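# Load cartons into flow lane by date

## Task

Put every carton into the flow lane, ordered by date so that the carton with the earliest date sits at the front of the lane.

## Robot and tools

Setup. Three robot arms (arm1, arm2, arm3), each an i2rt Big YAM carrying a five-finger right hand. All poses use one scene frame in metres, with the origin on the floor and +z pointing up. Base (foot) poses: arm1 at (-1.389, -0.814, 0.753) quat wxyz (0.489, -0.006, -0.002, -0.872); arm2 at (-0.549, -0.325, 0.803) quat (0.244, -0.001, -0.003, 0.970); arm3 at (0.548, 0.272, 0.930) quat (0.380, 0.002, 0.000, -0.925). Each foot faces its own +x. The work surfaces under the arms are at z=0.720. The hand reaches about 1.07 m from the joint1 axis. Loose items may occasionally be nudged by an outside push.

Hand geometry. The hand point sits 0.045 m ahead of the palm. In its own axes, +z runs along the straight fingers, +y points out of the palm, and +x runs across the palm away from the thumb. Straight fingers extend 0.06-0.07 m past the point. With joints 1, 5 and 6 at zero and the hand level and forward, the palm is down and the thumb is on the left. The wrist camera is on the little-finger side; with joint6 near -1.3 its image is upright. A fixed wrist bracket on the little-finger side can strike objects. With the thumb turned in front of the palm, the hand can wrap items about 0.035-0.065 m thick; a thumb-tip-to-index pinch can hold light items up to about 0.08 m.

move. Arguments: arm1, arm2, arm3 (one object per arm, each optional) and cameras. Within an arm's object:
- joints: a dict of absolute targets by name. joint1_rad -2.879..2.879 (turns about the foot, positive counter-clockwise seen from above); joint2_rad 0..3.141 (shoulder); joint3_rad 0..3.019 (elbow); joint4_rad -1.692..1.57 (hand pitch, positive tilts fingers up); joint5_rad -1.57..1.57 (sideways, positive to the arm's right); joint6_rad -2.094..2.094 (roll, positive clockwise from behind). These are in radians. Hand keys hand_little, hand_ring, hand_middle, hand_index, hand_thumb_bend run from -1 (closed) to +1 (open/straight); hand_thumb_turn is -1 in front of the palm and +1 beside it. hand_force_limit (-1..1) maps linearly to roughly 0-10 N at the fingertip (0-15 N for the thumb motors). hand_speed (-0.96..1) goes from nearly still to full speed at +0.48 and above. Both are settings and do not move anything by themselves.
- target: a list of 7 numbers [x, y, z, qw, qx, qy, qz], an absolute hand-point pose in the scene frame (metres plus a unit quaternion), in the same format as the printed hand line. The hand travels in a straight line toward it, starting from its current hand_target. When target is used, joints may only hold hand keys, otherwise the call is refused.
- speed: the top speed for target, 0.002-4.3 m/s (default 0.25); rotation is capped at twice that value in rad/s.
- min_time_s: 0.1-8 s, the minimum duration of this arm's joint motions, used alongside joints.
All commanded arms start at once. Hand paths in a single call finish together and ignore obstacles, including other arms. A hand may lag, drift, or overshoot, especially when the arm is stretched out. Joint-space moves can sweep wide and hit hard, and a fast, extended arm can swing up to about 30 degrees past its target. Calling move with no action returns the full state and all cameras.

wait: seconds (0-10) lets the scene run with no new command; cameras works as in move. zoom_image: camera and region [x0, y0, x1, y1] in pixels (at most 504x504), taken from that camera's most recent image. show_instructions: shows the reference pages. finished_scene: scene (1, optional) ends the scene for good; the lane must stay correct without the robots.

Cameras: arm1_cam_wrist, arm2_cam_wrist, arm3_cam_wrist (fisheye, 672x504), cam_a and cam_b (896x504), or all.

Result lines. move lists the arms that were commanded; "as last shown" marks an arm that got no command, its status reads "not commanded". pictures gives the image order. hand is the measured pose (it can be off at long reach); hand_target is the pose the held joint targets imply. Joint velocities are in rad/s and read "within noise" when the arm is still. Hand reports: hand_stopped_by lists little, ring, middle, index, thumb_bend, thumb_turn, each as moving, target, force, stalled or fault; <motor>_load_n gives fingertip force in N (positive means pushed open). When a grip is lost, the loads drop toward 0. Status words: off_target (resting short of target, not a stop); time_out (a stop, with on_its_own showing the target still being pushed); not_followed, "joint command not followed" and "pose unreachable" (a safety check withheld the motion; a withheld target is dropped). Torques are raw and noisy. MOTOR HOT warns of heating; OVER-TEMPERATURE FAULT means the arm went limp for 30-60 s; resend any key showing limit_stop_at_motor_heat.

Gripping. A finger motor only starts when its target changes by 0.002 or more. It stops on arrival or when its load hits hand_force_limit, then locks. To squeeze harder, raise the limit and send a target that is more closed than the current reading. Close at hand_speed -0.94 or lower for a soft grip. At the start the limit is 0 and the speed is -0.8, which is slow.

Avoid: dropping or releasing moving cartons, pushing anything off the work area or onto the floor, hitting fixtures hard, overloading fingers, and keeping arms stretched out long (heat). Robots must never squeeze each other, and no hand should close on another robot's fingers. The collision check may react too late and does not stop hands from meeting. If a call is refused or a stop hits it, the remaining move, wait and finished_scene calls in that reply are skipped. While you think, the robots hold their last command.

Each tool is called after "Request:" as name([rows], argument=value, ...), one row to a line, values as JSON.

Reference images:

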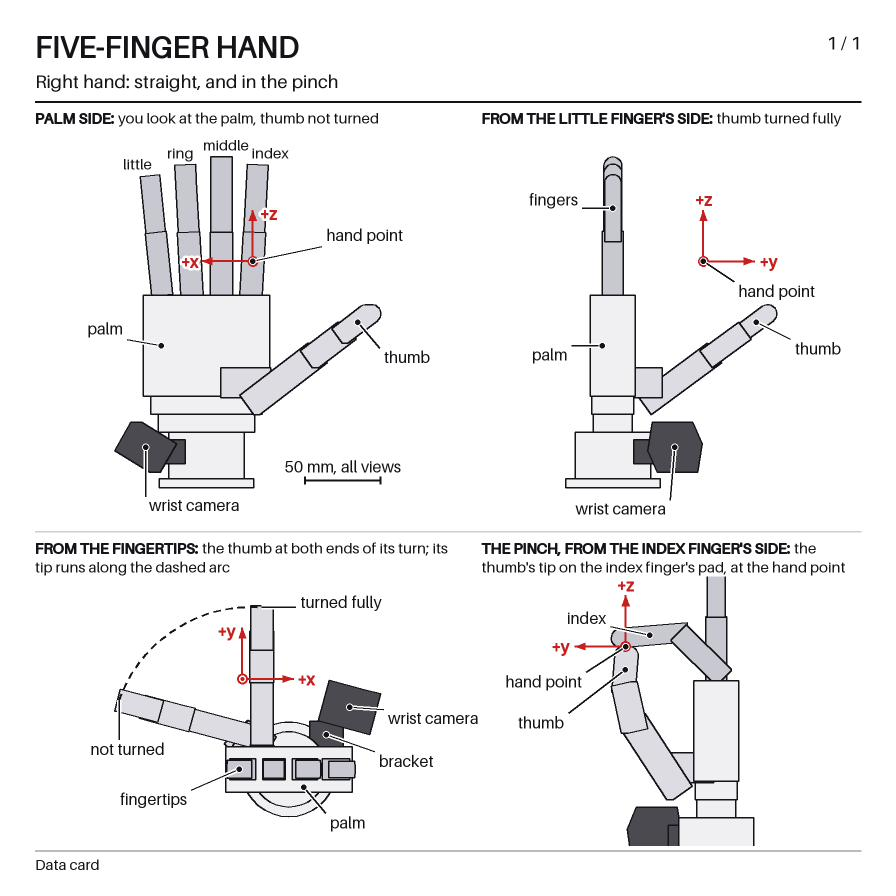

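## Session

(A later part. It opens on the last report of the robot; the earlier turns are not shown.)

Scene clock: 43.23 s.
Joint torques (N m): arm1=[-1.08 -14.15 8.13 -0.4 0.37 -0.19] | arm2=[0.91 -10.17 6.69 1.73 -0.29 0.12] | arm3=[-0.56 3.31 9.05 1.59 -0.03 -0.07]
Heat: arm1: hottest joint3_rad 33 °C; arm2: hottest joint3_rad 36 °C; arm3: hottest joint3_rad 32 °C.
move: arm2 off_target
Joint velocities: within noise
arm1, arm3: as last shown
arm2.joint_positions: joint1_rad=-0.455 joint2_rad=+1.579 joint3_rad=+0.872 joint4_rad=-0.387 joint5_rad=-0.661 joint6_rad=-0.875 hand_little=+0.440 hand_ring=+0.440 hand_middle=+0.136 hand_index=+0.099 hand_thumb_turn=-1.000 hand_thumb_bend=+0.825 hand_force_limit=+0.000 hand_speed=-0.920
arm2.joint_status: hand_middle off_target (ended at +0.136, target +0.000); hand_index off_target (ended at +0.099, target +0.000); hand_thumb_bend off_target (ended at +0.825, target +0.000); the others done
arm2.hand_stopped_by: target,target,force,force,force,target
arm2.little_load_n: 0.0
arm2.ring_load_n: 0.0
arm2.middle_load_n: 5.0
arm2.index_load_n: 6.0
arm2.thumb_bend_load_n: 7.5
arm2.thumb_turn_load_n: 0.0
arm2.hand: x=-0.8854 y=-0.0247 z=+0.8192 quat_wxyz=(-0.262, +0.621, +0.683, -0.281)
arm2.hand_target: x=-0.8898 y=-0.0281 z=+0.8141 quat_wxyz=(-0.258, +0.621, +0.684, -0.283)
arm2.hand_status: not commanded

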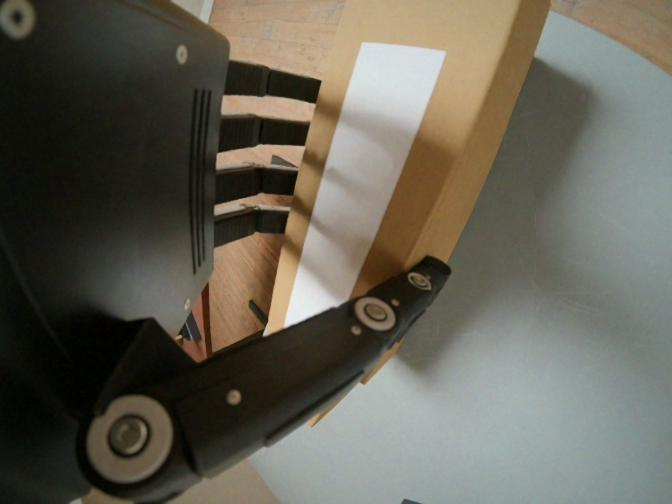

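Request:
move(arm2={"joints": {"hand_force_limit": -0.5, "hand_ring": -0.1, "hand_little": -0.1}})

Request:
move(arm2={"target": [-0.890, -0.028, 0.90, 0.2577, -0.6213, -0.6838, 0.2833], "speed": 0.08}, cameras=["arm2_cam_wrist", "cam_a"])

Request:
zoom_image(camera="cam_a", region=[330, 220, 440, 370])

Scene clock: 45.77 s.
Joint torques (N m): arm1=[-1.03 -14.21 8.13 -0.42 0.36 -0.19] | arm2=[0.91 -10.23 6.69 1.72 -0.3 0.13] | arm3=[-0.56 3.43 9.02 1.63 -0.02 -0.07]
Heat: arm1: hottest joint3_rad 33 °C; arm2: hottest joint3_rad 36 °C; arm3: hottest joint3_rad 32 °C.
move: arm2 off_target
Joint velocities: within noise
arm1, arm3: as last shown
arm2.joint_positions: joint1_rad=-0.455 joint2_rad=+1.579 joint3_rad=+0.872 joint4_rad=-0.387 joint5_rad=-0.661 joint6_rad=-0.875 hand_little=+0.060 hand_ring=+0.112 hand_middle=+0.136 hand_index=+0.099 hand_thumb_turn=-1.000 hand_thumb_bend=+0.826 hand_force_limit=-0.500 hand_speed=-0.920
arm2.joint_status: hand_little off_target (ended at +0.060, target -0.100); hand_ring off_target (ended at +0.112, target -0.100); the others done
arm2.hand_stopped_by: force,force,force,force,force,target
arm2.little_load_n: 3.0
arm2.ring_load_n: 2.0
arm2.middle_load_n: 3.0
arm2.index_load_n: 4.5
arm2.thumb_bend_load_n: 9.0
arm2.thumb_turn_load_n: 1.0
arm2.hand: x=-0.8854 y=-0.0246 z=+0.8191 quat_wxyz=(-0.262, +0.621, +0.683, -0.281)
arm2.hand_target: x=-0.8898 y=-0.0281 z=+0.8141 quat_wxyz=(-0.258, +0.621, +0.684, -0.283)
arm2.hand_status: not commanded
pictures: none

Scene clock: 47.60 s.
Joint torques (N m): arm1=[-1.08 -14.21 8.13 -0.4 0.36 -0.19] | arm2=[0.91 -12.86 11.48 0.91 -0.5 0.12] | arm3=[-0.73 3.25 9.03 1.62 -0.02 -0.07]
Heat: arm1: hottest joint2_rad 33 °C; arm2: hottest joint3_rad 37 °C; arm3: hottest joint3_rad 32 °C.
move: arm2 off_target
Joint velocities: within noise
arm1, arm3: as last shown
arm2.joint_positions: joint1_rad=-0.455 joint2_rad=+1.478 joint3_rad=+0.929 joint4_rad=-0.622 joint5_rad=-0.657 joint6_rad=-0.875 hand_little=+0.060 hand_ring=+0.112 hand_middle=+0.136 hand_index=+0.099 hand_thumb_turn=-1.000 hand_thumb_bend=+0.826 hand_force_limit=-0.500 hand_speed=-0.920
arm2.joint_status: not commanded
arm2.hand_stopped_by: force,force,force,force,force,target
arm2.little_load_n: 2.0
arm2.ring_load_n: 1.5
arm2.middle_load_n: 3.0
arm2.index_load_n: 5.0
arm2.thumb_bend_load_n: 9.0
arm2.thumb_turn_load_n: 2.5
arm2.hand: x=-0.8720 y=-0.0428 z=+0.8688 quat_wxyz=(-0.227, +0.636, +0.680, -0.287)
arm2.hand_target: x=-0.8890 y=-0.0293 z=+0.9001 quat_wxyz=(-0.258, +0.621, +0.684, -0.284)
arm2.hand_status: off_target (0.039 m and 4.0 deg from the pose sent, 0.081 m and 0.6 deg at the start)

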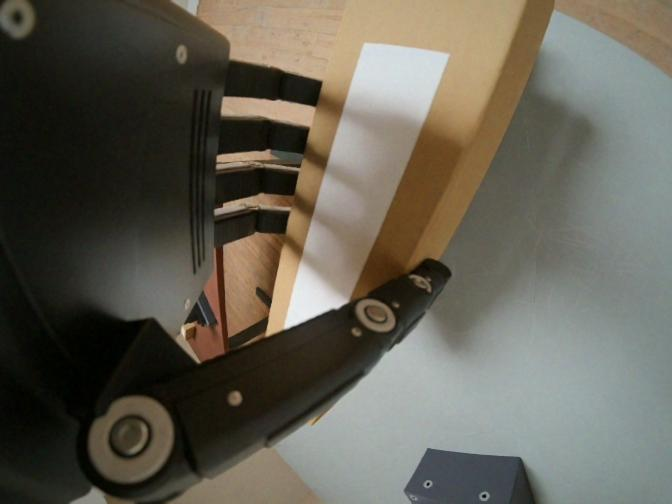

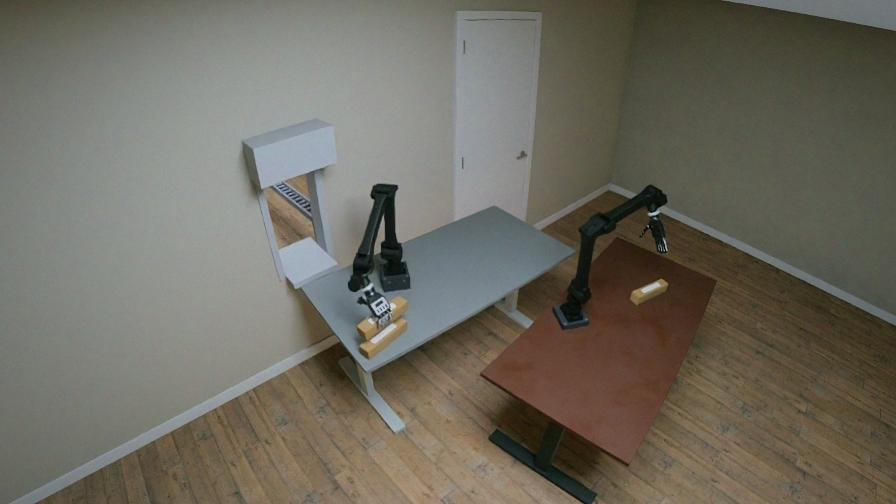

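Scaled by 3.360 from the camera's image (finer frame: 1280x720).

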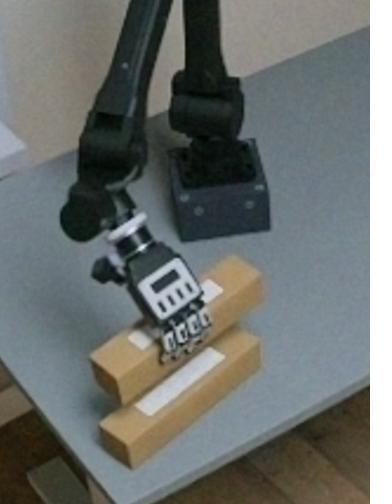

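Request:
move(arm2={"target": [-0.890, -0.08, 1.08, 0.2577, -0.6213, -0.6838, 0.2833], "speed": 0.12}, arm1={"joints": {"joint1_rad": 0.4, "joint2_rad": 0.7, "joint3_rad": 1.5, "joint4_rad": -1.2, "joint5_rad": 0.0, "joint6_rad": -1.3}, "min_time_s": 3}, cameras=["arm2_cam_wrist", "cam_a"])

Scene clock: 52.83 s.
Joint torques (N m): arm1=[0.67 -1.32 7.21 2.03 -0.07 -0.21] | arm2=[1.32 -10.23 13.35 1.1 -0.44 0.18] | arm3=[-0.62 3.43 9.03 1.61 -0.03 -0.07]
Heat: arm1: hottest joint3_rad 34 °C; arm2: hottest joint3_rad 39 °C; arm3: hottest joint3_rad 33 °C.
move: arm1 done; arm2 off_target
Joint velocities: within noise
arm1.joint_positions: joint1_rad=+0.389 joint2_rad=+0.699 joint3_rad=+1.509 joint4_rad=-1.215 joint5_rad=+0.003 joint6_rad=-1.286 hand_little=+1.000 hand_ring=+1.000 hand_middle=+1.000 hand_index=+1.000 hand_thumb_turn=+1.000 hand_thumb_bend=+1.000 hand_force_limit=+0.000 hand_speed=-0.800
arm1.joint_status: all done
arm1.hand_stopped_by: target,target,target,target,target,target
arm1.little_load_n: 0.0
arm1.ring_load_n: 0.0
arm1.middle_load_n: 0.0
arm1.index_load_n: 0.0
arm1.thumb_bend_load_n: 0.0
arm1.thumb_turn_load_n: 0.0
arm1.hand: x=-1.4770 y=-1.0648 z=+1.3106 quat_wxyz=(+0.370, +0.445, -0.703, +0.413)
arm1.hand_target: x=-1.4747 y=-1.0695 z=+1.3102 quat_wxyz=(+0.371, +0.454, -0.696, +0.415)
arm1.hand_status: not commanded
arm2.joint_positions: joint1_rad=-0.382 joint2_rad=+1.250 joint3_rad=+1.193 joint4_rad=-1.068 joint5_rad=-0.621 joint6_rad=-0.798 hand_little=+0.060 hand_ring=+0.112 hand_middle=+0.136 hand_index=+0.099 hand_thumb_turn=-1.000 hand_thumb_bend=+0.826 hand_force_limit=-0.500 hand_speed=-0.920
arm2.joint_status: not commanded
arm2.hand_stopped_by: force,force,force,force,force,target
arm2.little_load_n: 2.0
arm2.ring_load_n: 1.5
arm2.middle_load_n: 3.5
arm2.index_load_n: 5.5
arm2.thumb_bend_load_n: 9.0
arm2.thumb_turn_load_n: 3.0
arm2.hand: x=-0.8767 y=-0.0833 z=+1.0442 quat_wxyz=(-0.226, +0.636, +0.681, -0.283)
arm2.hand_target: x=-0.8885 y=-0.0813 z=+1.0796 quat_wxyz=(-0.258, +0.621, +0.684, -0.284)
arm2.hand_status: off_target (0.038 m and 4.0 deg from the pose sent, 0.215 m and 4.0 deg at the start)
arm3.joint_positions: joint1_rad=+1.092 joint2_rad=+0.628 joint3_rad=+1.459 joint4_rad=-1.620 joint5_rad=-0.063 joint6_rad=-1.412 hand_little=+1.000 hand_ring=+1.000 hand_middle=+1.000 hand_index=+1.000 hand_thumb_turn=+1.000 hand_thumb_bend=+1.000 hand_force_limit=+0.000 hand_speed=-0.800
arm3.joint_status: not commanded
arm3.hand_stopped_by: target,target,target,target,target,target
arm3.little_load_n: 0.0
arm3.ring_load_n: 0.0
arm3.middle_load_n: 0.0
arm3.index_load_n: 0.0
arm3.thumb_bend_load_n: 0.0
arm3.thumb_turn_load_n: 0.0
arm3.hand: x=+0.5580 y=+0.0912 z=+1.3999 quat_wxyz=(+0.175, +0.706, -0.597, +0.340)
arm3.hand_target: x=+0.5596 y=+0.0909 z=+1.4093 quat_wxyz=(+0.180, +0.705, -0.590, +0.350)
arm3.hand_status: not commanded

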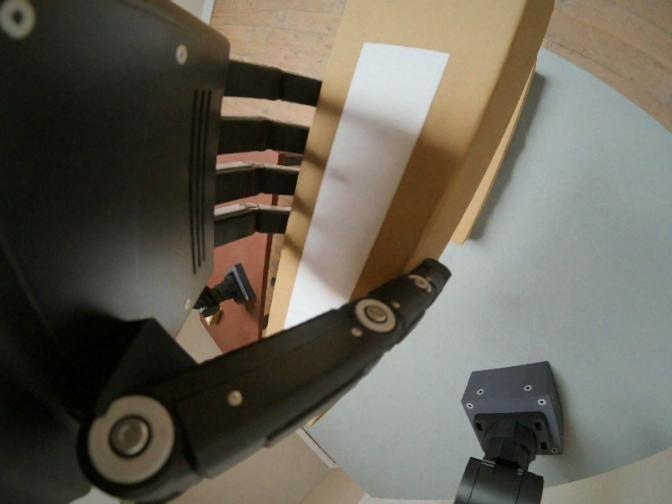

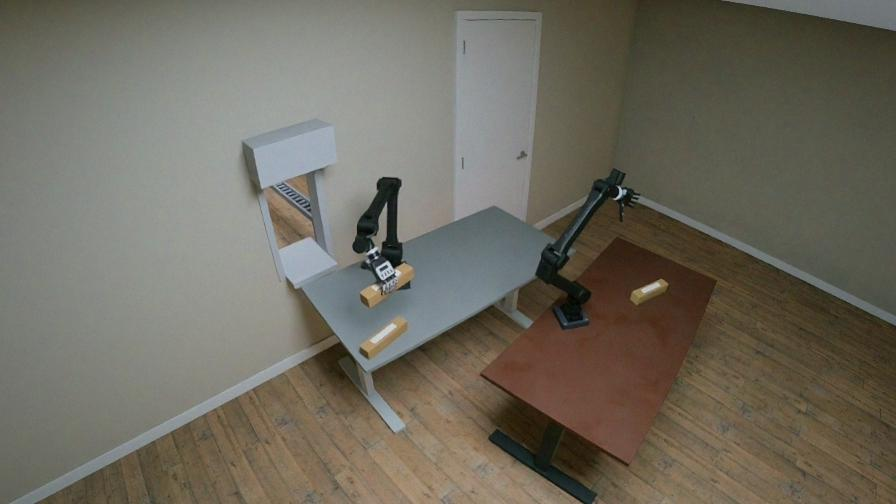

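Request:
move(arm2={"target": [-0.878, -0.50, 1.23, 0.4619, -0.1913, -0.3315, 0.8], "speed": 0.16}, arm1={"joints": {"joint1_rad": 2.6, "joint2_rad": 0.7, "joint3_rad": 1.5, "joint4_rad": -1.2}, "min_time_s": 5}, cameras=["arm1_cam_wrist", "arm2_cam_wrist", "cam_a"])

Scene clock: 59.10 s.
Joint torques (N m): arm1=[0.62 -1.67 7.28 2.03 -0.02 -0.21] | arm2=[1.32 -1.14 9.74 2.99 0.34 -0.03] | arm3=[-0.62 3.31 9.06 1.57 -0.03 -0.07]
Heat: arm1: hottest joint3_rad 34 °C; arm2: hottest joint3_rad 40 °C; arm3: hottest joint3_rad 33 °C.
move: arm1 done; arm2 off_target
Joint velocities: within noise
arm1.joint_positions: joint1_rad=+2.590 joint2_rad=+0.699 joint3_rad=+1.509 joint4_rad=-1.215 joint5_rad=+0.002 joint6_rad=-1.286 hand_little=+1.000 hand_ring=+1.000 hand_middle=+1.000 hand_index=+1.000 hand_thumb_turn=+1.000 hand_thumb_bend=+1.000 hand_force_limit=+0.000 hand_speed=-0.800
arm1.joint_status: all done
arm1.hand_stopped_by: target,target,target,target,target,target
arm1.little_load_n: 0.0
arm1.ring_load_n: 0.0
arm1.middle_load_n: 0.0
arm1.index_load_n: 0.0
arm1.thumb_bend_load_n: 0.0
arm1.thumb_turn_load_n: 0.0
arm1.hand: x=-1.1241 y=-0.7319 z=+1.3049 quat_wxyz=(-0.199, +0.834, +0.079, +0.508)
arm1.hand_target: x=-1.1213 y=-0.7276 z=+1.3044 quat_wxyz=(-0.200, +0.832, +0.089, +0.510)
arm1.hand_status: not commanded
arm2.joint_positions: joint1_rad=+0.772 joint2_rad=+0.775 joint3_rad=+0.306 joint4_rad=+1.208 joint5_rad=-0.165 joint6_rad=+0.174 hand_little=+0.060 hand_ring=+0.112 hand_middle=+0.136 hand_index=+0.099 hand_thumb_turn=-1.000 hand_thumb_bend=+0.826 hand_force_limit=-0.500 hand_speed=-0.920
arm2.joint_status: not commanded
arm2.hand_stopped_by: force,force,force,force,force,target
arm2.little_load_n: 2.0
arm2.ring_load_n: 1.0
arm2.middle_load_n: 2.5
arm2.index_load_n: 4.0
arm2.thumb_bend_load_n: 10.0
arm2.thumb_turn_load_n: 2.0
arm2.hand: x=-0.8847 y=-0.4973 z=+1.2060 quat_wxyz=(-0.455, +0.214, +0.353, -0.789)
arm2.hand_target: x=-0.8775 y=-0.4996 z=+1.2295 quat_wxyz=(-0.462, +0.192, +0.332, -0.800)
arm2.hand_status: off_target (0.025 m and 3.9 deg from the pose sent, 0.456 m and 94.5 deg at the start)
arm3: as last shown

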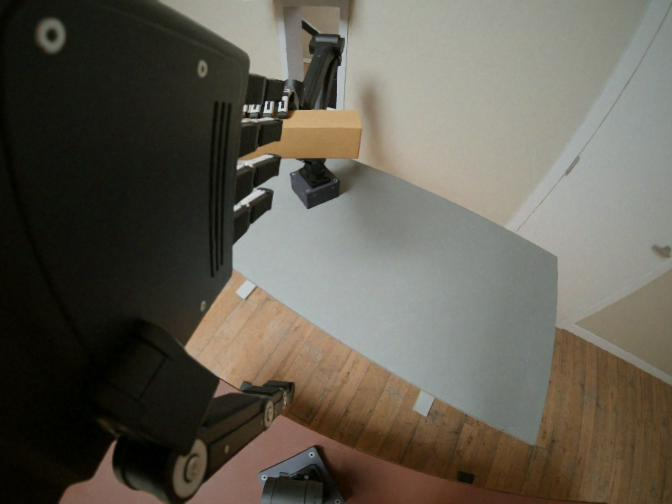

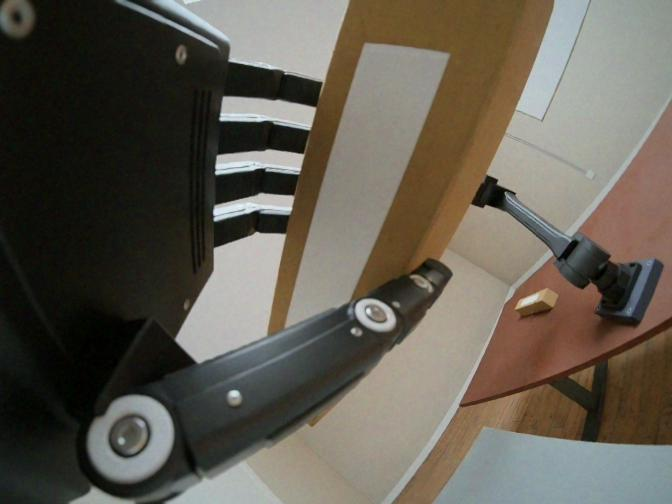

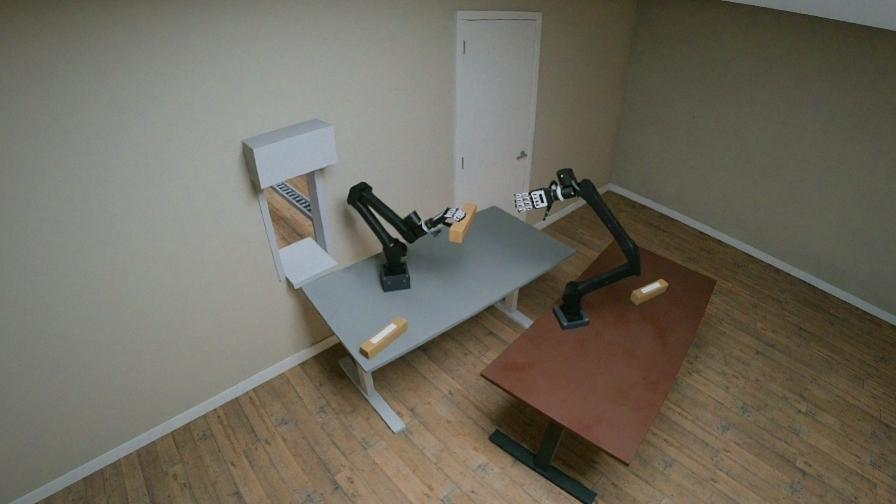

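Request:
zoom_image(camera="arm1_cam_wrist", region=[230, 90, 380, 180])

Scaled by 3.360 from the camera's image (finer frame: 960x720).

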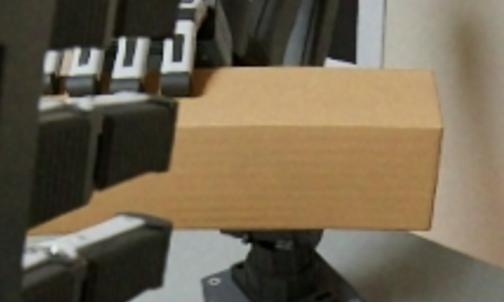

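Request:
move(arm1={"target": [-1.05, -0.60, 1.265, -0.2998, 0.6202, 0.0761, 0.72], "speed": 0.1}, cameras=["arm1_cam_wrist"])

Request:
zoom_image(camera="arm1_cam_wrist", region=[200, 100, 480, 350])

Scene clock: 63.43 s.
Joint torques (N m): arm1=[0.62 -2.96 9.48 2.02 -0.11 -0.21] | arm2=[1.2 -0.85 9.73 2.95 0.33 -0.02] | arm3=[-0.67 3.37 9.03 1.58 -0.03 -0.08]
Heat: arm1: hottest joint3_rad 34 °C; arm2: hottest joint3_rad 40 °C; arm3: hottest joint3_rad 33 °C.
move: arm1 off_target
Joint velocities: within noise
arm1.joint_positions: joint1_rad=+2.879 joint2_rad=+0.622 joint3_rad=+0.882 joint4_rad=-0.023 joint5_rad=+0.182 joint6_rad=-1.322 hand_little=+1.000 hand_ring=+1.000 hand_middle=+1.000 hand_index=+1.000 hand_thumb_turn=+1.000 hand_thumb_bend=+1.000 hand_force_limit=+0.000 hand_speed=-0.800
arm1.joint_status: not commanded
arm1.hand_stopped_by: target,target,target,target,target,target
arm1.little_load_n: 0.0
arm1.ring_load_n: 0.0
arm1.middle_load_n: 0.0
arm1.index_load_n: 0.0
arm1.thumb_bend_load_n: 0.0
arm1.thumb_turn_load_n: 0.0
arm1.hand: x=-1.0494 y=-0.6073 z=+1.2697 quat_wxyz=(-0.327, +0.619, +0.089, +0.709)
arm1.hand_target: x=-1.0491 y=-0.6011 z=+1.2650 quat_wxyz=(-0.326, +0.618, +0.098, +0.708)
arm1.hand_status: off_target (0.009 m and 3.7 deg from the pose sent, 0.156 m and 36.6 deg at the start; a joint's target at an end of its range on 59 of 119 steps)
arm2, arm3: as last shown
arm2.joint_positions: joint1_rad=+0.772 joint2_rad=+0.775 joint3_rad=+0.306 joint4_rad=+1.209 joint5_rad=-0.165 joint6_rad=+0.174 hand_little=+0.060 hand_ring=+0.112 hand_middle=+0.136 hand_index=+0.099 hand_thumb_turn=-1.000 hand_thumb_bend=+0.826 hand_force_limit=-0.500 hand_speed=-0.920
arm2.little_load_n: 1.5
arm2.thumb_turn_load_n: 1.5
arm2.hand: x=-0.8847 y=-0.4973 z=+1.2061 quat_wxyz=(-0.456, +0.214, +0.353, -0.789)
arm2.hand_target: x=-0.8774 y=-0.4996 z=+1.2295 quat_wxyz=(-0.462, +0.192, +0.332, -0.800)

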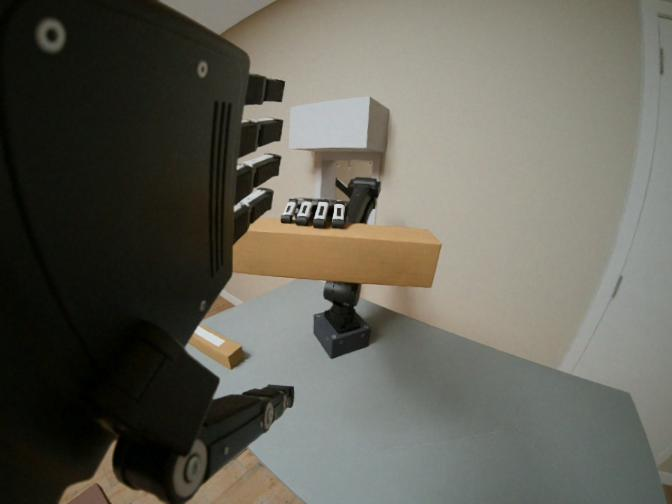

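Scaled by 1.800 from the camera's image (finer frame: 960x720).

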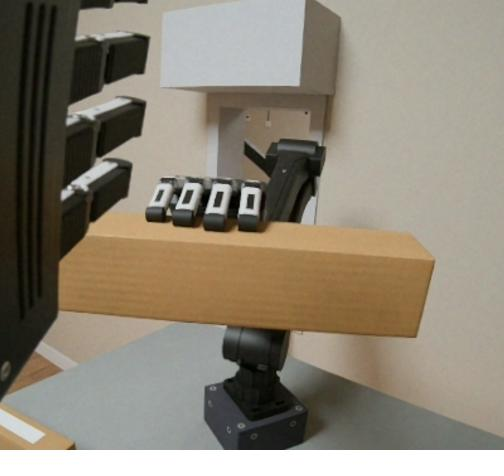

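Request:
move(cameras=["arm2_cam_wrist"])

Request:
zoom_image(camera="arm2_cam_wrist", region=[270, 20, 470, 340])

Request:
zoom_image(camera="arm2_cam_wrist", region=[340, 40, 460, 160])

Scene clock: 63.60 s.
Joint torques (N m): arm1=[0.67 -2.96 9.47 2 -0.11 -0.21] | arm2=[1.2 -1.03 9.77 2.91 0.33 -0.03] | arm3=[-0.5 3.37 9.02 1.61 -0.03 -0.07]
Heat: arm1: hottest joint3_rad 34 °C; arm2: hottest joint3_rad 40 °C; arm3: hottest joint3_rad 33 °C.
Joint velocities: within noise
arm1.joint_positions: joint1_rad=+2.879 joint2_rad=+0.622 joint3_rad=+0.882 joint4_rad=-0.023 joint5_rad=+0.182 joint6_rad=-1.322 hand_little=+1.000 hand_ring=+1.000 hand_middle=+1.000 hand_index=+1.000 hand_thumb_turn=+1.000 hand_thumb_bend=+1.000 hand_force_limit=+0.000 hand_speed=-0.800
arm1.joint_status: not commanded
arm1.hand_stopped_by: target,target,target,target,target,target
arm1.little_load_n: 0.0
arm1.ring_load_n: 0.0
arm1.middle_load_n: 0.5
arm1.index_load_n: 0.0
arm1.thumb_bend_load_n: 0.0
arm1.thumb_turn_load_n: 0.0
arm1.hand: x=-1.0494 y=-0.6074 z=+1.2697 quat_wxyz=(-0.327, +0.619, +0.089, +0.709) (m; scene frame)
arm1.hand_target: x=-1.0491 y=-0.6011 z=+1.2650 quat_wxyz=(-0.326, +0.618, +0.098, +0.708) (m; scene frame)
arm1.hand_status: off_target (0.009 m and 3.7 deg from the pose sent, 0.156 m and 36.6 deg at the start; a joint's target at an end of its range on 59 of 119 steps)
arm2.joint_positions: joint1_rad=+0.772 joint2_rad=+0.775 joint3_rad=+0.306 joint4_rad=+1.209 joint5_rad=-0.165 joint6_rad=+0.174 hand_little=+0.060 hand_ring=+0.112 hand_middle=+0.136 hand_index=+0.099 hand_thumb_turn=-1.000 hand_thumb_bend=+0.826 hand_force_limit=-0.500 hand_speed=-0.920
arm2.joint_status: not commanded
arm2.hand_stopped_by: force,force,force,force,force,target
arm2.little_load_n: 1.5
arm2.ring_load_n: 1.5
arm2.middle_load_n: 2.5
arm2.index_load_n: 4.0
arm2.thumb_bend_load_n: 10.5
arm2.thumb_turn_load_n: 2.0
arm2.hand: x=-0.8847 y=-0.4973 z=+1.2061 quat_wxyz=(-0.456, +0.214, +0.353, -0.789) (m; scene frame)
arm2.hand_target: x=-0.8774 y=-0.4996 z=+1.2295 quat_wxyz=(-0.462, +0.192, +0.332, -0.800) (m; scene frame)
arm2.hand_status: not commanded
arm3.joint_positions: joint1_rad=+1.092 joint2_rad=+0.628 joint3_rad=+1.459 joint4_rad=-1.620 joint5_rad=-0.063 joint6_rad=-1.412 hand_little=+1.000 hand_ring=+1.000 hand_middle=+1.000 hand_index=+1.000 hand_thumb_turn=+1.000 hand_thumb_bend=+1.000 hand_force_limit=+0.000 hand_speed=-0.800
arm3.joint_status: not commanded
arm3.hand_stopped_by: target,target,target,target,target,target
arm3.little_load_n: 0.0
arm3.ring_load_n: 0.0
arm3.middle_load_n: 0.0
arm3.index_load_n: 0.0
arm3.thumb_bend_load_n: 0.0
arm3.thumb_turn_load_n: 0.0
arm3.hand: x=+0.5580 y=+0.0912 z=+1.3999 quat_wxyz=(+0.175, +0.706, -0.597, +0.340) (m; scene frame)
arm3.hand_target: x=+0.5596 y=+0.0909 z=+1.4093 quat_wxyz=(+0.180, +0.705, -0.590, +0.350) (m; scene frame)
arm3.hand_status: not commanded
pictures: arm2_cam_wrist

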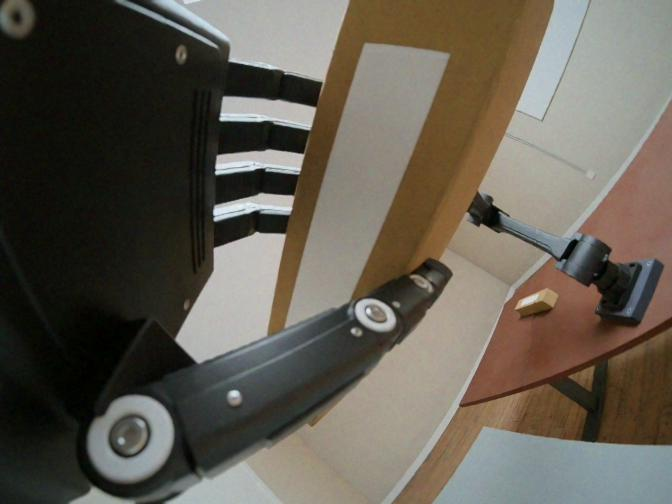

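Scaled by 1.575 from the camera's image (finer frame: 960x720).

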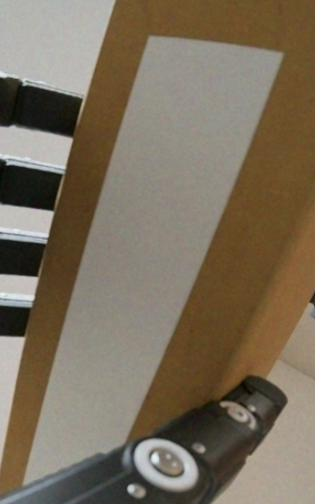

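Scaled by 4.200 from the camera's image (finer frame: 960x720).

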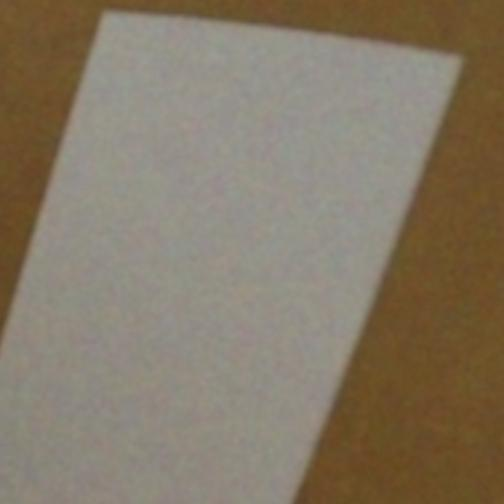

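Request:
move(cameras=["arm1_cam_wrist", "cam_a"])

Request:
zoom_image(camera="arm1_cam_wrist", region=[340, 200, 460, 300])

Request:
zoom_image(camera="arm1_cam_wrist", region=[225, 200, 345, 300])

Request:
zoom_image(camera="cam_a", region=[340, 180, 500, 370])

Scene clock: 63.93 s.
Joint torques (N m): arm1=[0.67 -2.9 9.47 2.02 -0.11 -0.21] | arm2=[1.32 -1.03 9.73 2.95 0.32 -0.03] | arm3=[-0.62 3.37 9.07 1.62 -0.02 -0.07]
Heat: arm1: hottest joint3_rad 34 °C; arm2: hottest joint3_rad 40 °C; arm3: hottest joint3_rad 33 °C.
Joint velocities: within noise
arm1.joint_positions: joint1_rad=+2.879 joint2_rad=+0.622 joint3_rad=+0.882 joint4_rad=-0.023 joint5_rad=+0.182 joint6_rad=-1.322 hand_little=+1.000 hand_ring=+1.000 hand_middle=+1.000 hand_index=+1.000 hand_thumb_turn=+1.000 hand_thumb_bend=+1.000 hand_force_limit=+0.000 hand_speed=-0.800
arm1.joint_status: not commanded
arm1.hand_stopped_by: target,target,target,target,target,target
arm1.little_load_n: 0.0
arm1.ring_load_n: 0.0
arm1.middle_load_n: 0.0
arm1.index_load_n: 0.0
arm1.thumb_bend_load_n: 0.0
arm1.thumb_turn_load_n: 0.0
arm1.hand: x=-1.0494 y=-0.6074 z=+1.2697 quat_wxyz=(-0.327, +0.619, +0.089, +0.709) (m; scene frame)
arm1.hand_target: x=-1.0491 y=-0.6011 z=+1.2649 quat_wxyz=(-0.326, +0.618, +0.098, +0.708) (m; scene frame)
arm1.hand_status: off_target (0.009 m and 3.7 deg from the pose sent, 0.156 m and 36.6 deg at the start; a joint's target at an end of its range on 59 of 119 steps)
arm2.joint_positions: joint1_rad=+0.772 joint2_rad=+0.775 joint3_rad=+0.306 joint4_rad=+1.209 joint5_rad=-0.165 joint6_rad=+0.174 hand_little=+0.060 hand_ring=+0.112 hand_middle=+0.136 hand_index=+0.099 hand_thumb_turn=-1.000 hand_thumb_bend=+0.826 hand_force_limit=-0.500 hand_speed=-0.920
arm2.joint_status: not commanded
arm2.hand_stopped_by: force,force,force,force,force,target
arm2.little_load_n: 1.5
arm2.ring_load_n: 1.0
arm2.middle_load_n: 2.0
arm2.index_load_n: 4.5
arm2.thumb_bend_load_n: 10.0
arm2.thumb_turn_load_n: 2.0
arm2.hand: x=-0.8847 y=-0.4973 z=+1.2061 quat_wxyz=(-0.456, +0.214, +0.353, -0.789) (m; scene frame)
arm2.hand_target: x=-0.8774 y=-0.4996 z=+1.2295 quat_wxyz=(-0.462, +0.192, +0.332, -0.800) (m; scene frame)
arm2.hand_status: not commanded
arm3.joint_positions: joint1_rad=+1.092 joint2_rad=+0.628 joint3_rad=+1.459 joint4_rad=-1.620 joint5_rad=-0.063 joint6_rad=-1.412 hand_little=+1.000 hand_ring=+1.000 hand_middle=+1.000 hand_index=+1.000 hand_thumb_turn=+1.000 hand_thumb_bend=+1.000 hand_force_limit=+0.000 hand_speed=-0.800
arm3.joint_status: not commanded
arm3.hand_stopped_by: target,target,target,target,target,target
arm3.little_load_n: 0.0
arm3.ring_load_n: 0.0
arm3.middle_load_n: 0.0
arm3.index_load_n: 0.0
arm3.thumb_bend_load_n: 0.0
arm3.thumb_turn_load_n: 0.0
arm3.hand: x=+0.5580 y=+0.0912 z=+1.3999 quat_wxyz=(+0.175, +0.706, -0.597, +0.340) (m; scene frame)
arm3.hand_target: x=+0.5596 y=+0.0909 z=+1.4093 quat_wxyz=(+0.180, +0.705, -0.590, +0.350) (m; scene frame)
arm3.hand_status: not commanded
pictures: arm1_cam_wrist, cam_a

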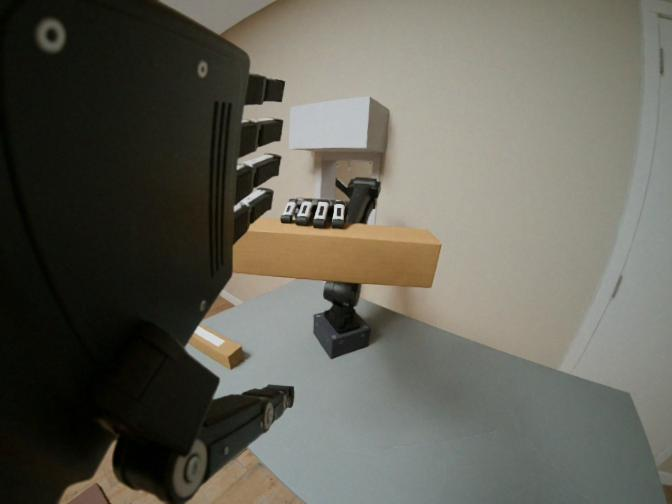

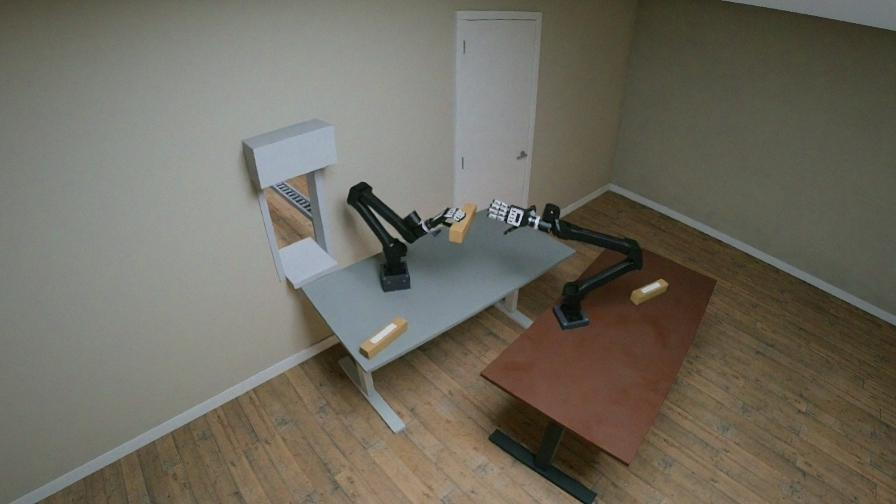

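Scaled by 4.200 from the camera's image (finer frame: 960x720).

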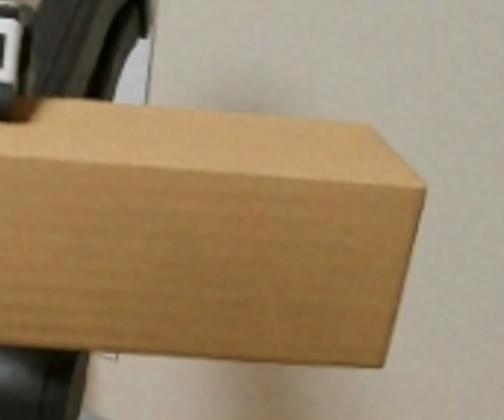

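Scaled by 4.200 from the camera's image (finer frame: 960x720).

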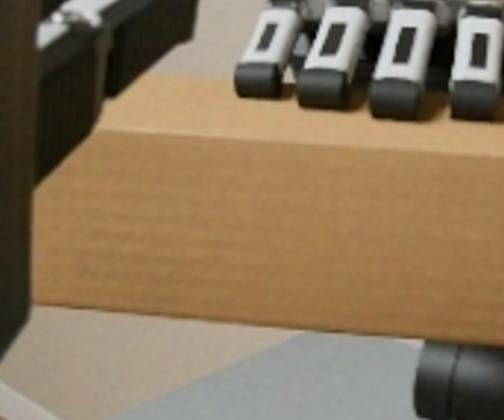

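Scaled by 2.653 from the camera's image (finer frame: 1280x720).

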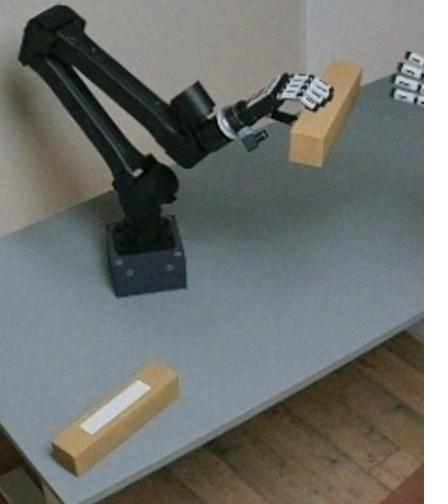

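Request:
move(arm2={"target": [-0.787, -0.53, 1.23, 0.0805, -0.0333, -0.3813, 0.9202], "speed": 0.12}, cameras=["arm1_cam_wrist"])

Request:
zoom_image(camera="arm1_cam_wrist", region=[230, 180, 430, 340])

Scene clock: 69.00 s.
Joint torques (N m): arm1=[0.62 -2.9 9.47 2 -0.11 -0.21] | arm2=[-1.38 -2.96 11.52 1.81 0.86 0.19] | arm3=[-0.73 3.37 9.03 1.61 -0.03 -0.06]
Heat: arm1: hottest joint3_rad 35 °C; arm2: hottest joint3_rad 41 °C; arm3: hottest joint3_rad 33 °C.
move: arm2 off_target
Joint velocities: within noise
arm1, arm3: as last shown
arm2.joint_positions: joint1_rad=+0.591 joint2_rad=+0.891 joint3_rad=+0.325 joint4_rad=+1.545 joint5_rad=-0.782 joint6_rad=+1.000 hand_little=+0.060 hand_ring=+0.112 hand_middle=+0.136 hand_index=+0.099 hand_thumb_turn=-1.000 hand_thumb_bend=+0.826 hand_force_limit=-0.500 hand_speed=-0.920
arm2.joint_status: not commanded
arm2.hand_stopped_by: force,force,force,force,force,target
arm2.little_load_n: 1.5
arm2.ring_load_n: 1.0
arm2.middle_load_n: 2.5
arm2.index_load_n: 4.0
arm2.thumb_bend_load_n: 10.0
arm2.thumb_turn_load_n: 1.5
arm2.hand: x=-0.7883 y=-0.5357 z=+1.1964 quat_wxyz=(-0.099, +0.137, +0.436, -0.884)
arm2.hand_target: x=-0.7852 y=-0.5310 z=+1.2292 quat_wxyz=(-0.118, +0.102, +0.420, -0.894)
arm2.hand_status: off_target (0.034 m and 14.2 deg from the pose sent, 0.106 m and 50.5 deg at the start; a joint's target at an end of its range on 70 of 132 steps)

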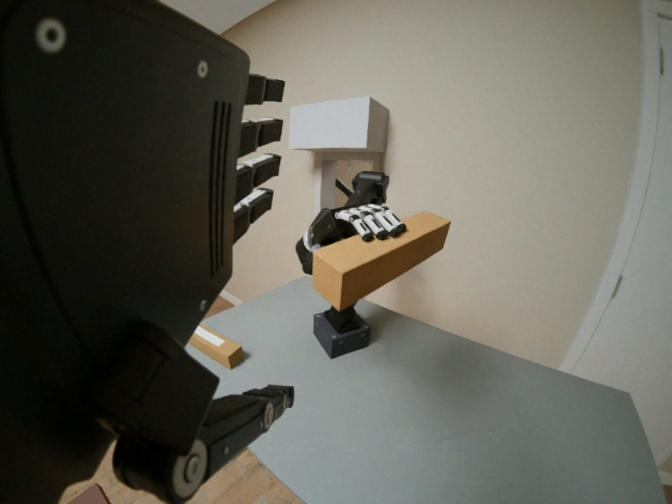

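Scaled by 2.520 from the camera's image (finer frame: 960x720).

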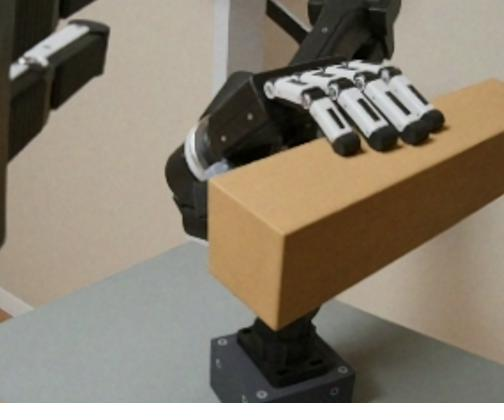

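Request:
move(cameras=["all"])

Request:
zoom_image(camera="cam_b", region=[170, 370, 260, 440])

Request:
zoom_image(camera="cam_b", region=[250, 340, 320, 390])

Request:
zoom_image(camera="cam_b", region=[310, 305, 380, 355])

Request:
zoom_image(camera="cam_a", region=[620, 270, 680, 310])

Request:
zoom_image(camera="cam_a", region=[350, 310, 420, 365])

Request:
zoom_image(camera="cam_a", region=[220, 100, 380, 310])

Scene clock: 69.47 s.
Joint torques (N m): arm1=[0.67 -2.96 9.48 1.99 -0.11 -0.21] | arm2=[-1.32 -2.78 11.49 1.81 0.86 0.23] | arm3=[-0.67 3.37 9.02 1.59 -0.02 -0.06]
Heat: arm1: hottest joint3_rad 35 °C; arm2: hottest joint3_rad 41 °C; arm3: hottest joint3_rad 33 °C.
Joint velocities: within noise
arm1.joint_positions: joint1_rad=+2.879 joint2_rad=+0.622 joint3_rad=+0.882 joint4_rad=-0.023 joint5_rad=+0.182 joint6_rad=-1.322 hand_little=+1.000 hand_ring=+1.000 hand_middle=+1.000 hand_index=+1.000 hand_thumb_turn=+1.000 hand_thumb_bend=+1.000 hand_force_limit=+0.000 hand_speed=-0.800
arm1.joint_status: not commanded
arm1.hand_stopped_by: target,target,target,target,target,target
arm1.little_load_n: 0.0
arm1.ring_load_n: 0.0
arm1.middle_load_n: 0.0
arm1.index_load_n: 0.0
arm1.thumb_bend_load_n: 0.0
arm1.thumb_turn_load_n: 0.0
arm1.hand: x=-1.0494 y=-0.6074 z=+1.2697 quat_wxyz=(-0.327, +0.619, +0.089, +0.709) (m; scene frame)
arm1.hand_target: x=-1.0491 y=-0.6011 z=+1.2649 quat_wxyz=(-0.326, +0.618, +0.098, +0.708) (m; scene frame)
arm1.hand_status: not commanded
arm2.joint_positions: joint1_rad=+0.591 joint2_rad=+0.891 joint3_rad=+0.325 joint4_rad=+1.545 joint5_rad=-0.782 joint6_rad=+1.001 hand_little=+0.060 hand_ring=+0.112 hand_middle=+0.136 hand_index=+0.099 hand_thumb_turn=-1.000 hand_thumb_bend=+0.826 hand_force_limit=-0.500 hand_speed=-0.920
arm2.joint_status: not commanded
arm2.hand_stopped_by: force,force,force,force,force,target
arm2.little_load_n: 1.5
arm2.ring_load_n: 1.5
arm2.middle_load_n: 2.5
arm2.index_load_n: 4.0
arm2.thumb_bend_load_n: 10.0
arm2.thumb_turn_load_n: 1.5
arm2.hand: x=-0.7883 y=-0.5357 z=+1.1964 quat_wxyz=(-0.099, +0.137, +0.436, -0.884) (m; scene frame)
arm2.hand_target: x=-0.7852 y=-0.5310 z=+1.2292 quat_wxyz=(-0.118, +0.102, +0.420, -0.894) (m; scene frame)
arm2.hand_status: off_target (0.034 m and 14.2 deg from the pose sent, 0.106 m and 50.5 deg at the start; a joint's target at an end of its range on 70 of 132 steps)
arm3.joint_positions: joint1_rad=+1.092 joint2_rad=+0.628 joint3_rad=+1.459 joint4_rad=-1.620 joint5_rad=-0.063 joint6_rad=-1.412 hand_little=+1.000 hand_ring=+1.000 hand_middle=+1.000 hand_index=+1.000 hand_thumb_turn=+1.000 hand_thumb_bend=+1.000 hand_force_limit=+0.000 hand_speed=-0.800
arm3.joint_status: not commanded
arm3.hand_stopped_by: target,target,target,target,target,target
arm3.little_load_n: 0.0
arm3.ring_load_n: 0.0
arm3.middle_load_n: 0.0
arm3.index_load_n: 0.0
arm3.thumb_bend_load_n: 0.0
arm3.thumb_turn_load_n: 0.0
arm3.hand: x=+0.5580 y=+0.0912 z=+1.3999 quat_wxyz=(+0.175, +0.706, -0.597, +0.340) (m; scene frame)
arm3.hand_target: x=+0.5596 y=+0.0909 z=+1.4093 quat_wxyz=(+0.180, +0.705, -0.590, +0.350) (m; scene frame)
arm3.hand_status: not commanded
pictures: arm1_cam_wrist, arm2_cam_wrist, arm3_cam_wrist, cam_a, cam_b

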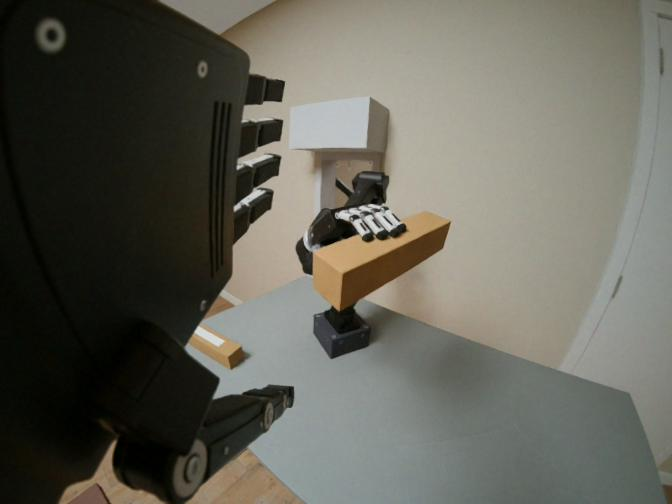

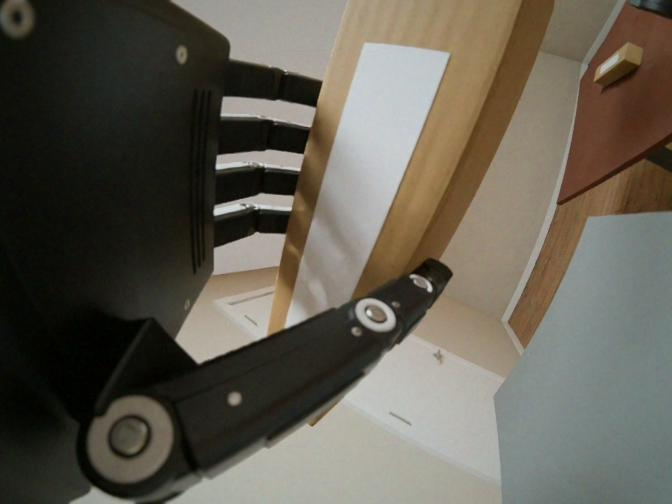

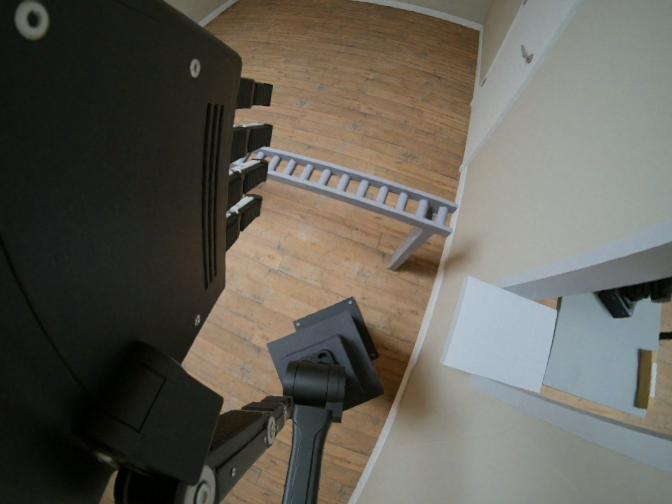

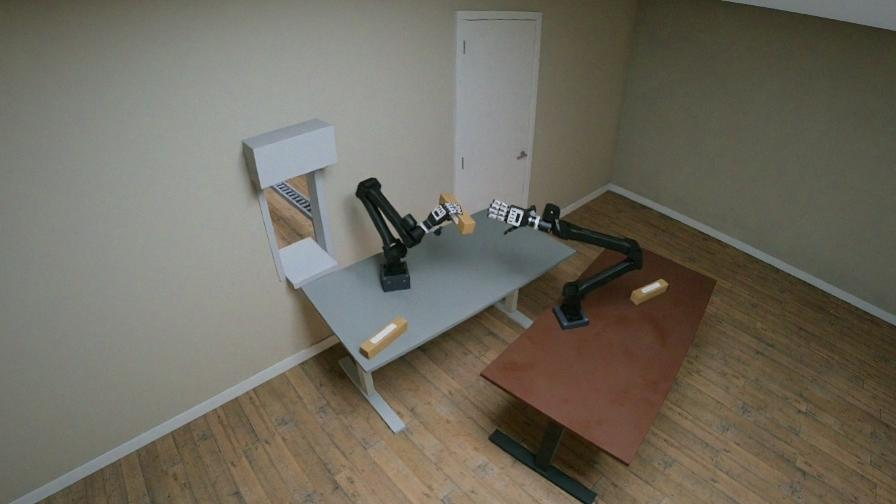

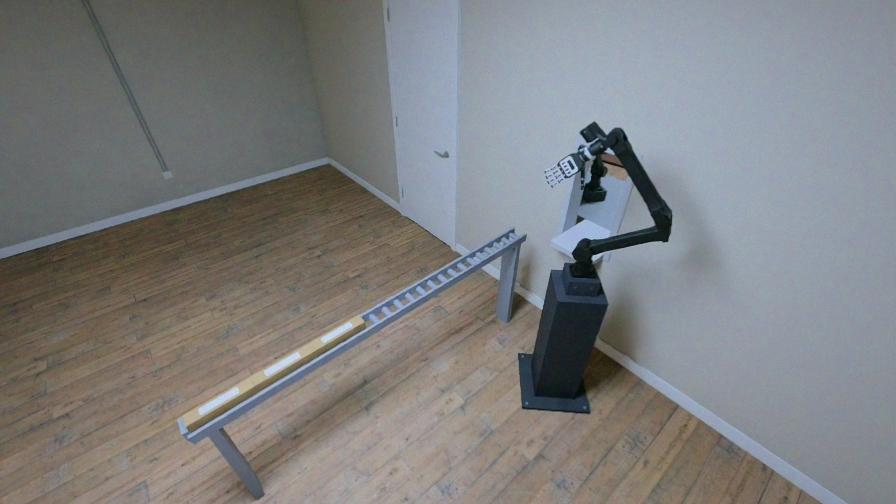

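Scaled by 5.600 from the camera's image (finer frame: 1280x720).

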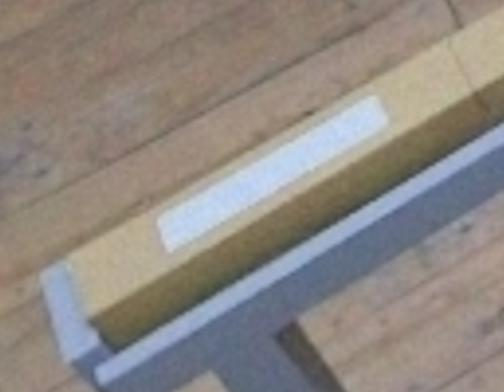

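Scaled by 7.200 from the camera's image (finer frame: 1280x720).

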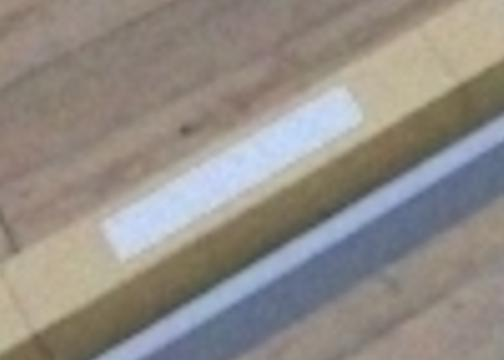

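Scaled by 7.200 from the camera's image (finer frame: 1280x720).

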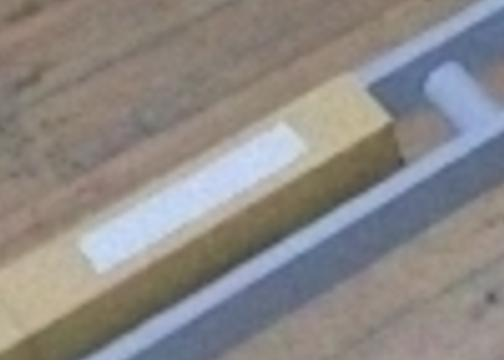

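Scaled by 8.400 from the camera's image (finer frame: 1280x720).

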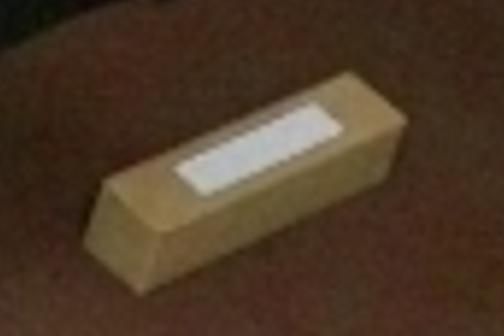

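Scaled by 7.200 from the camera's image (finer frame: 1280x720).

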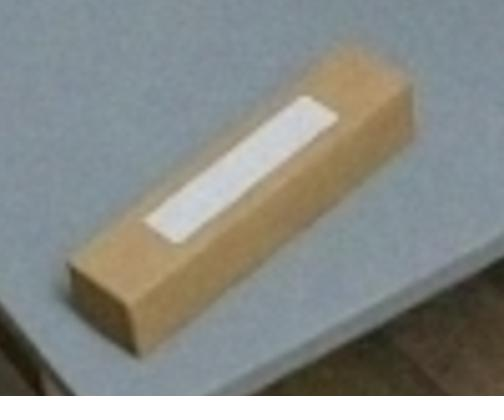

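Scaled by 2.400 from the camera's image (finer frame: 1280x720).

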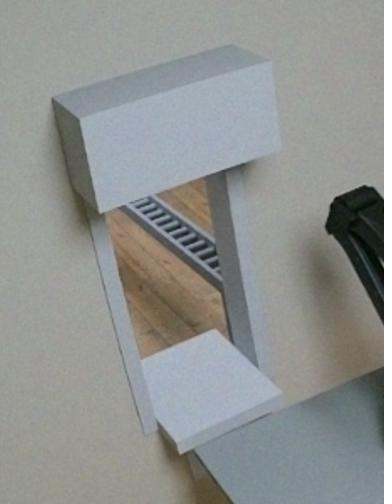

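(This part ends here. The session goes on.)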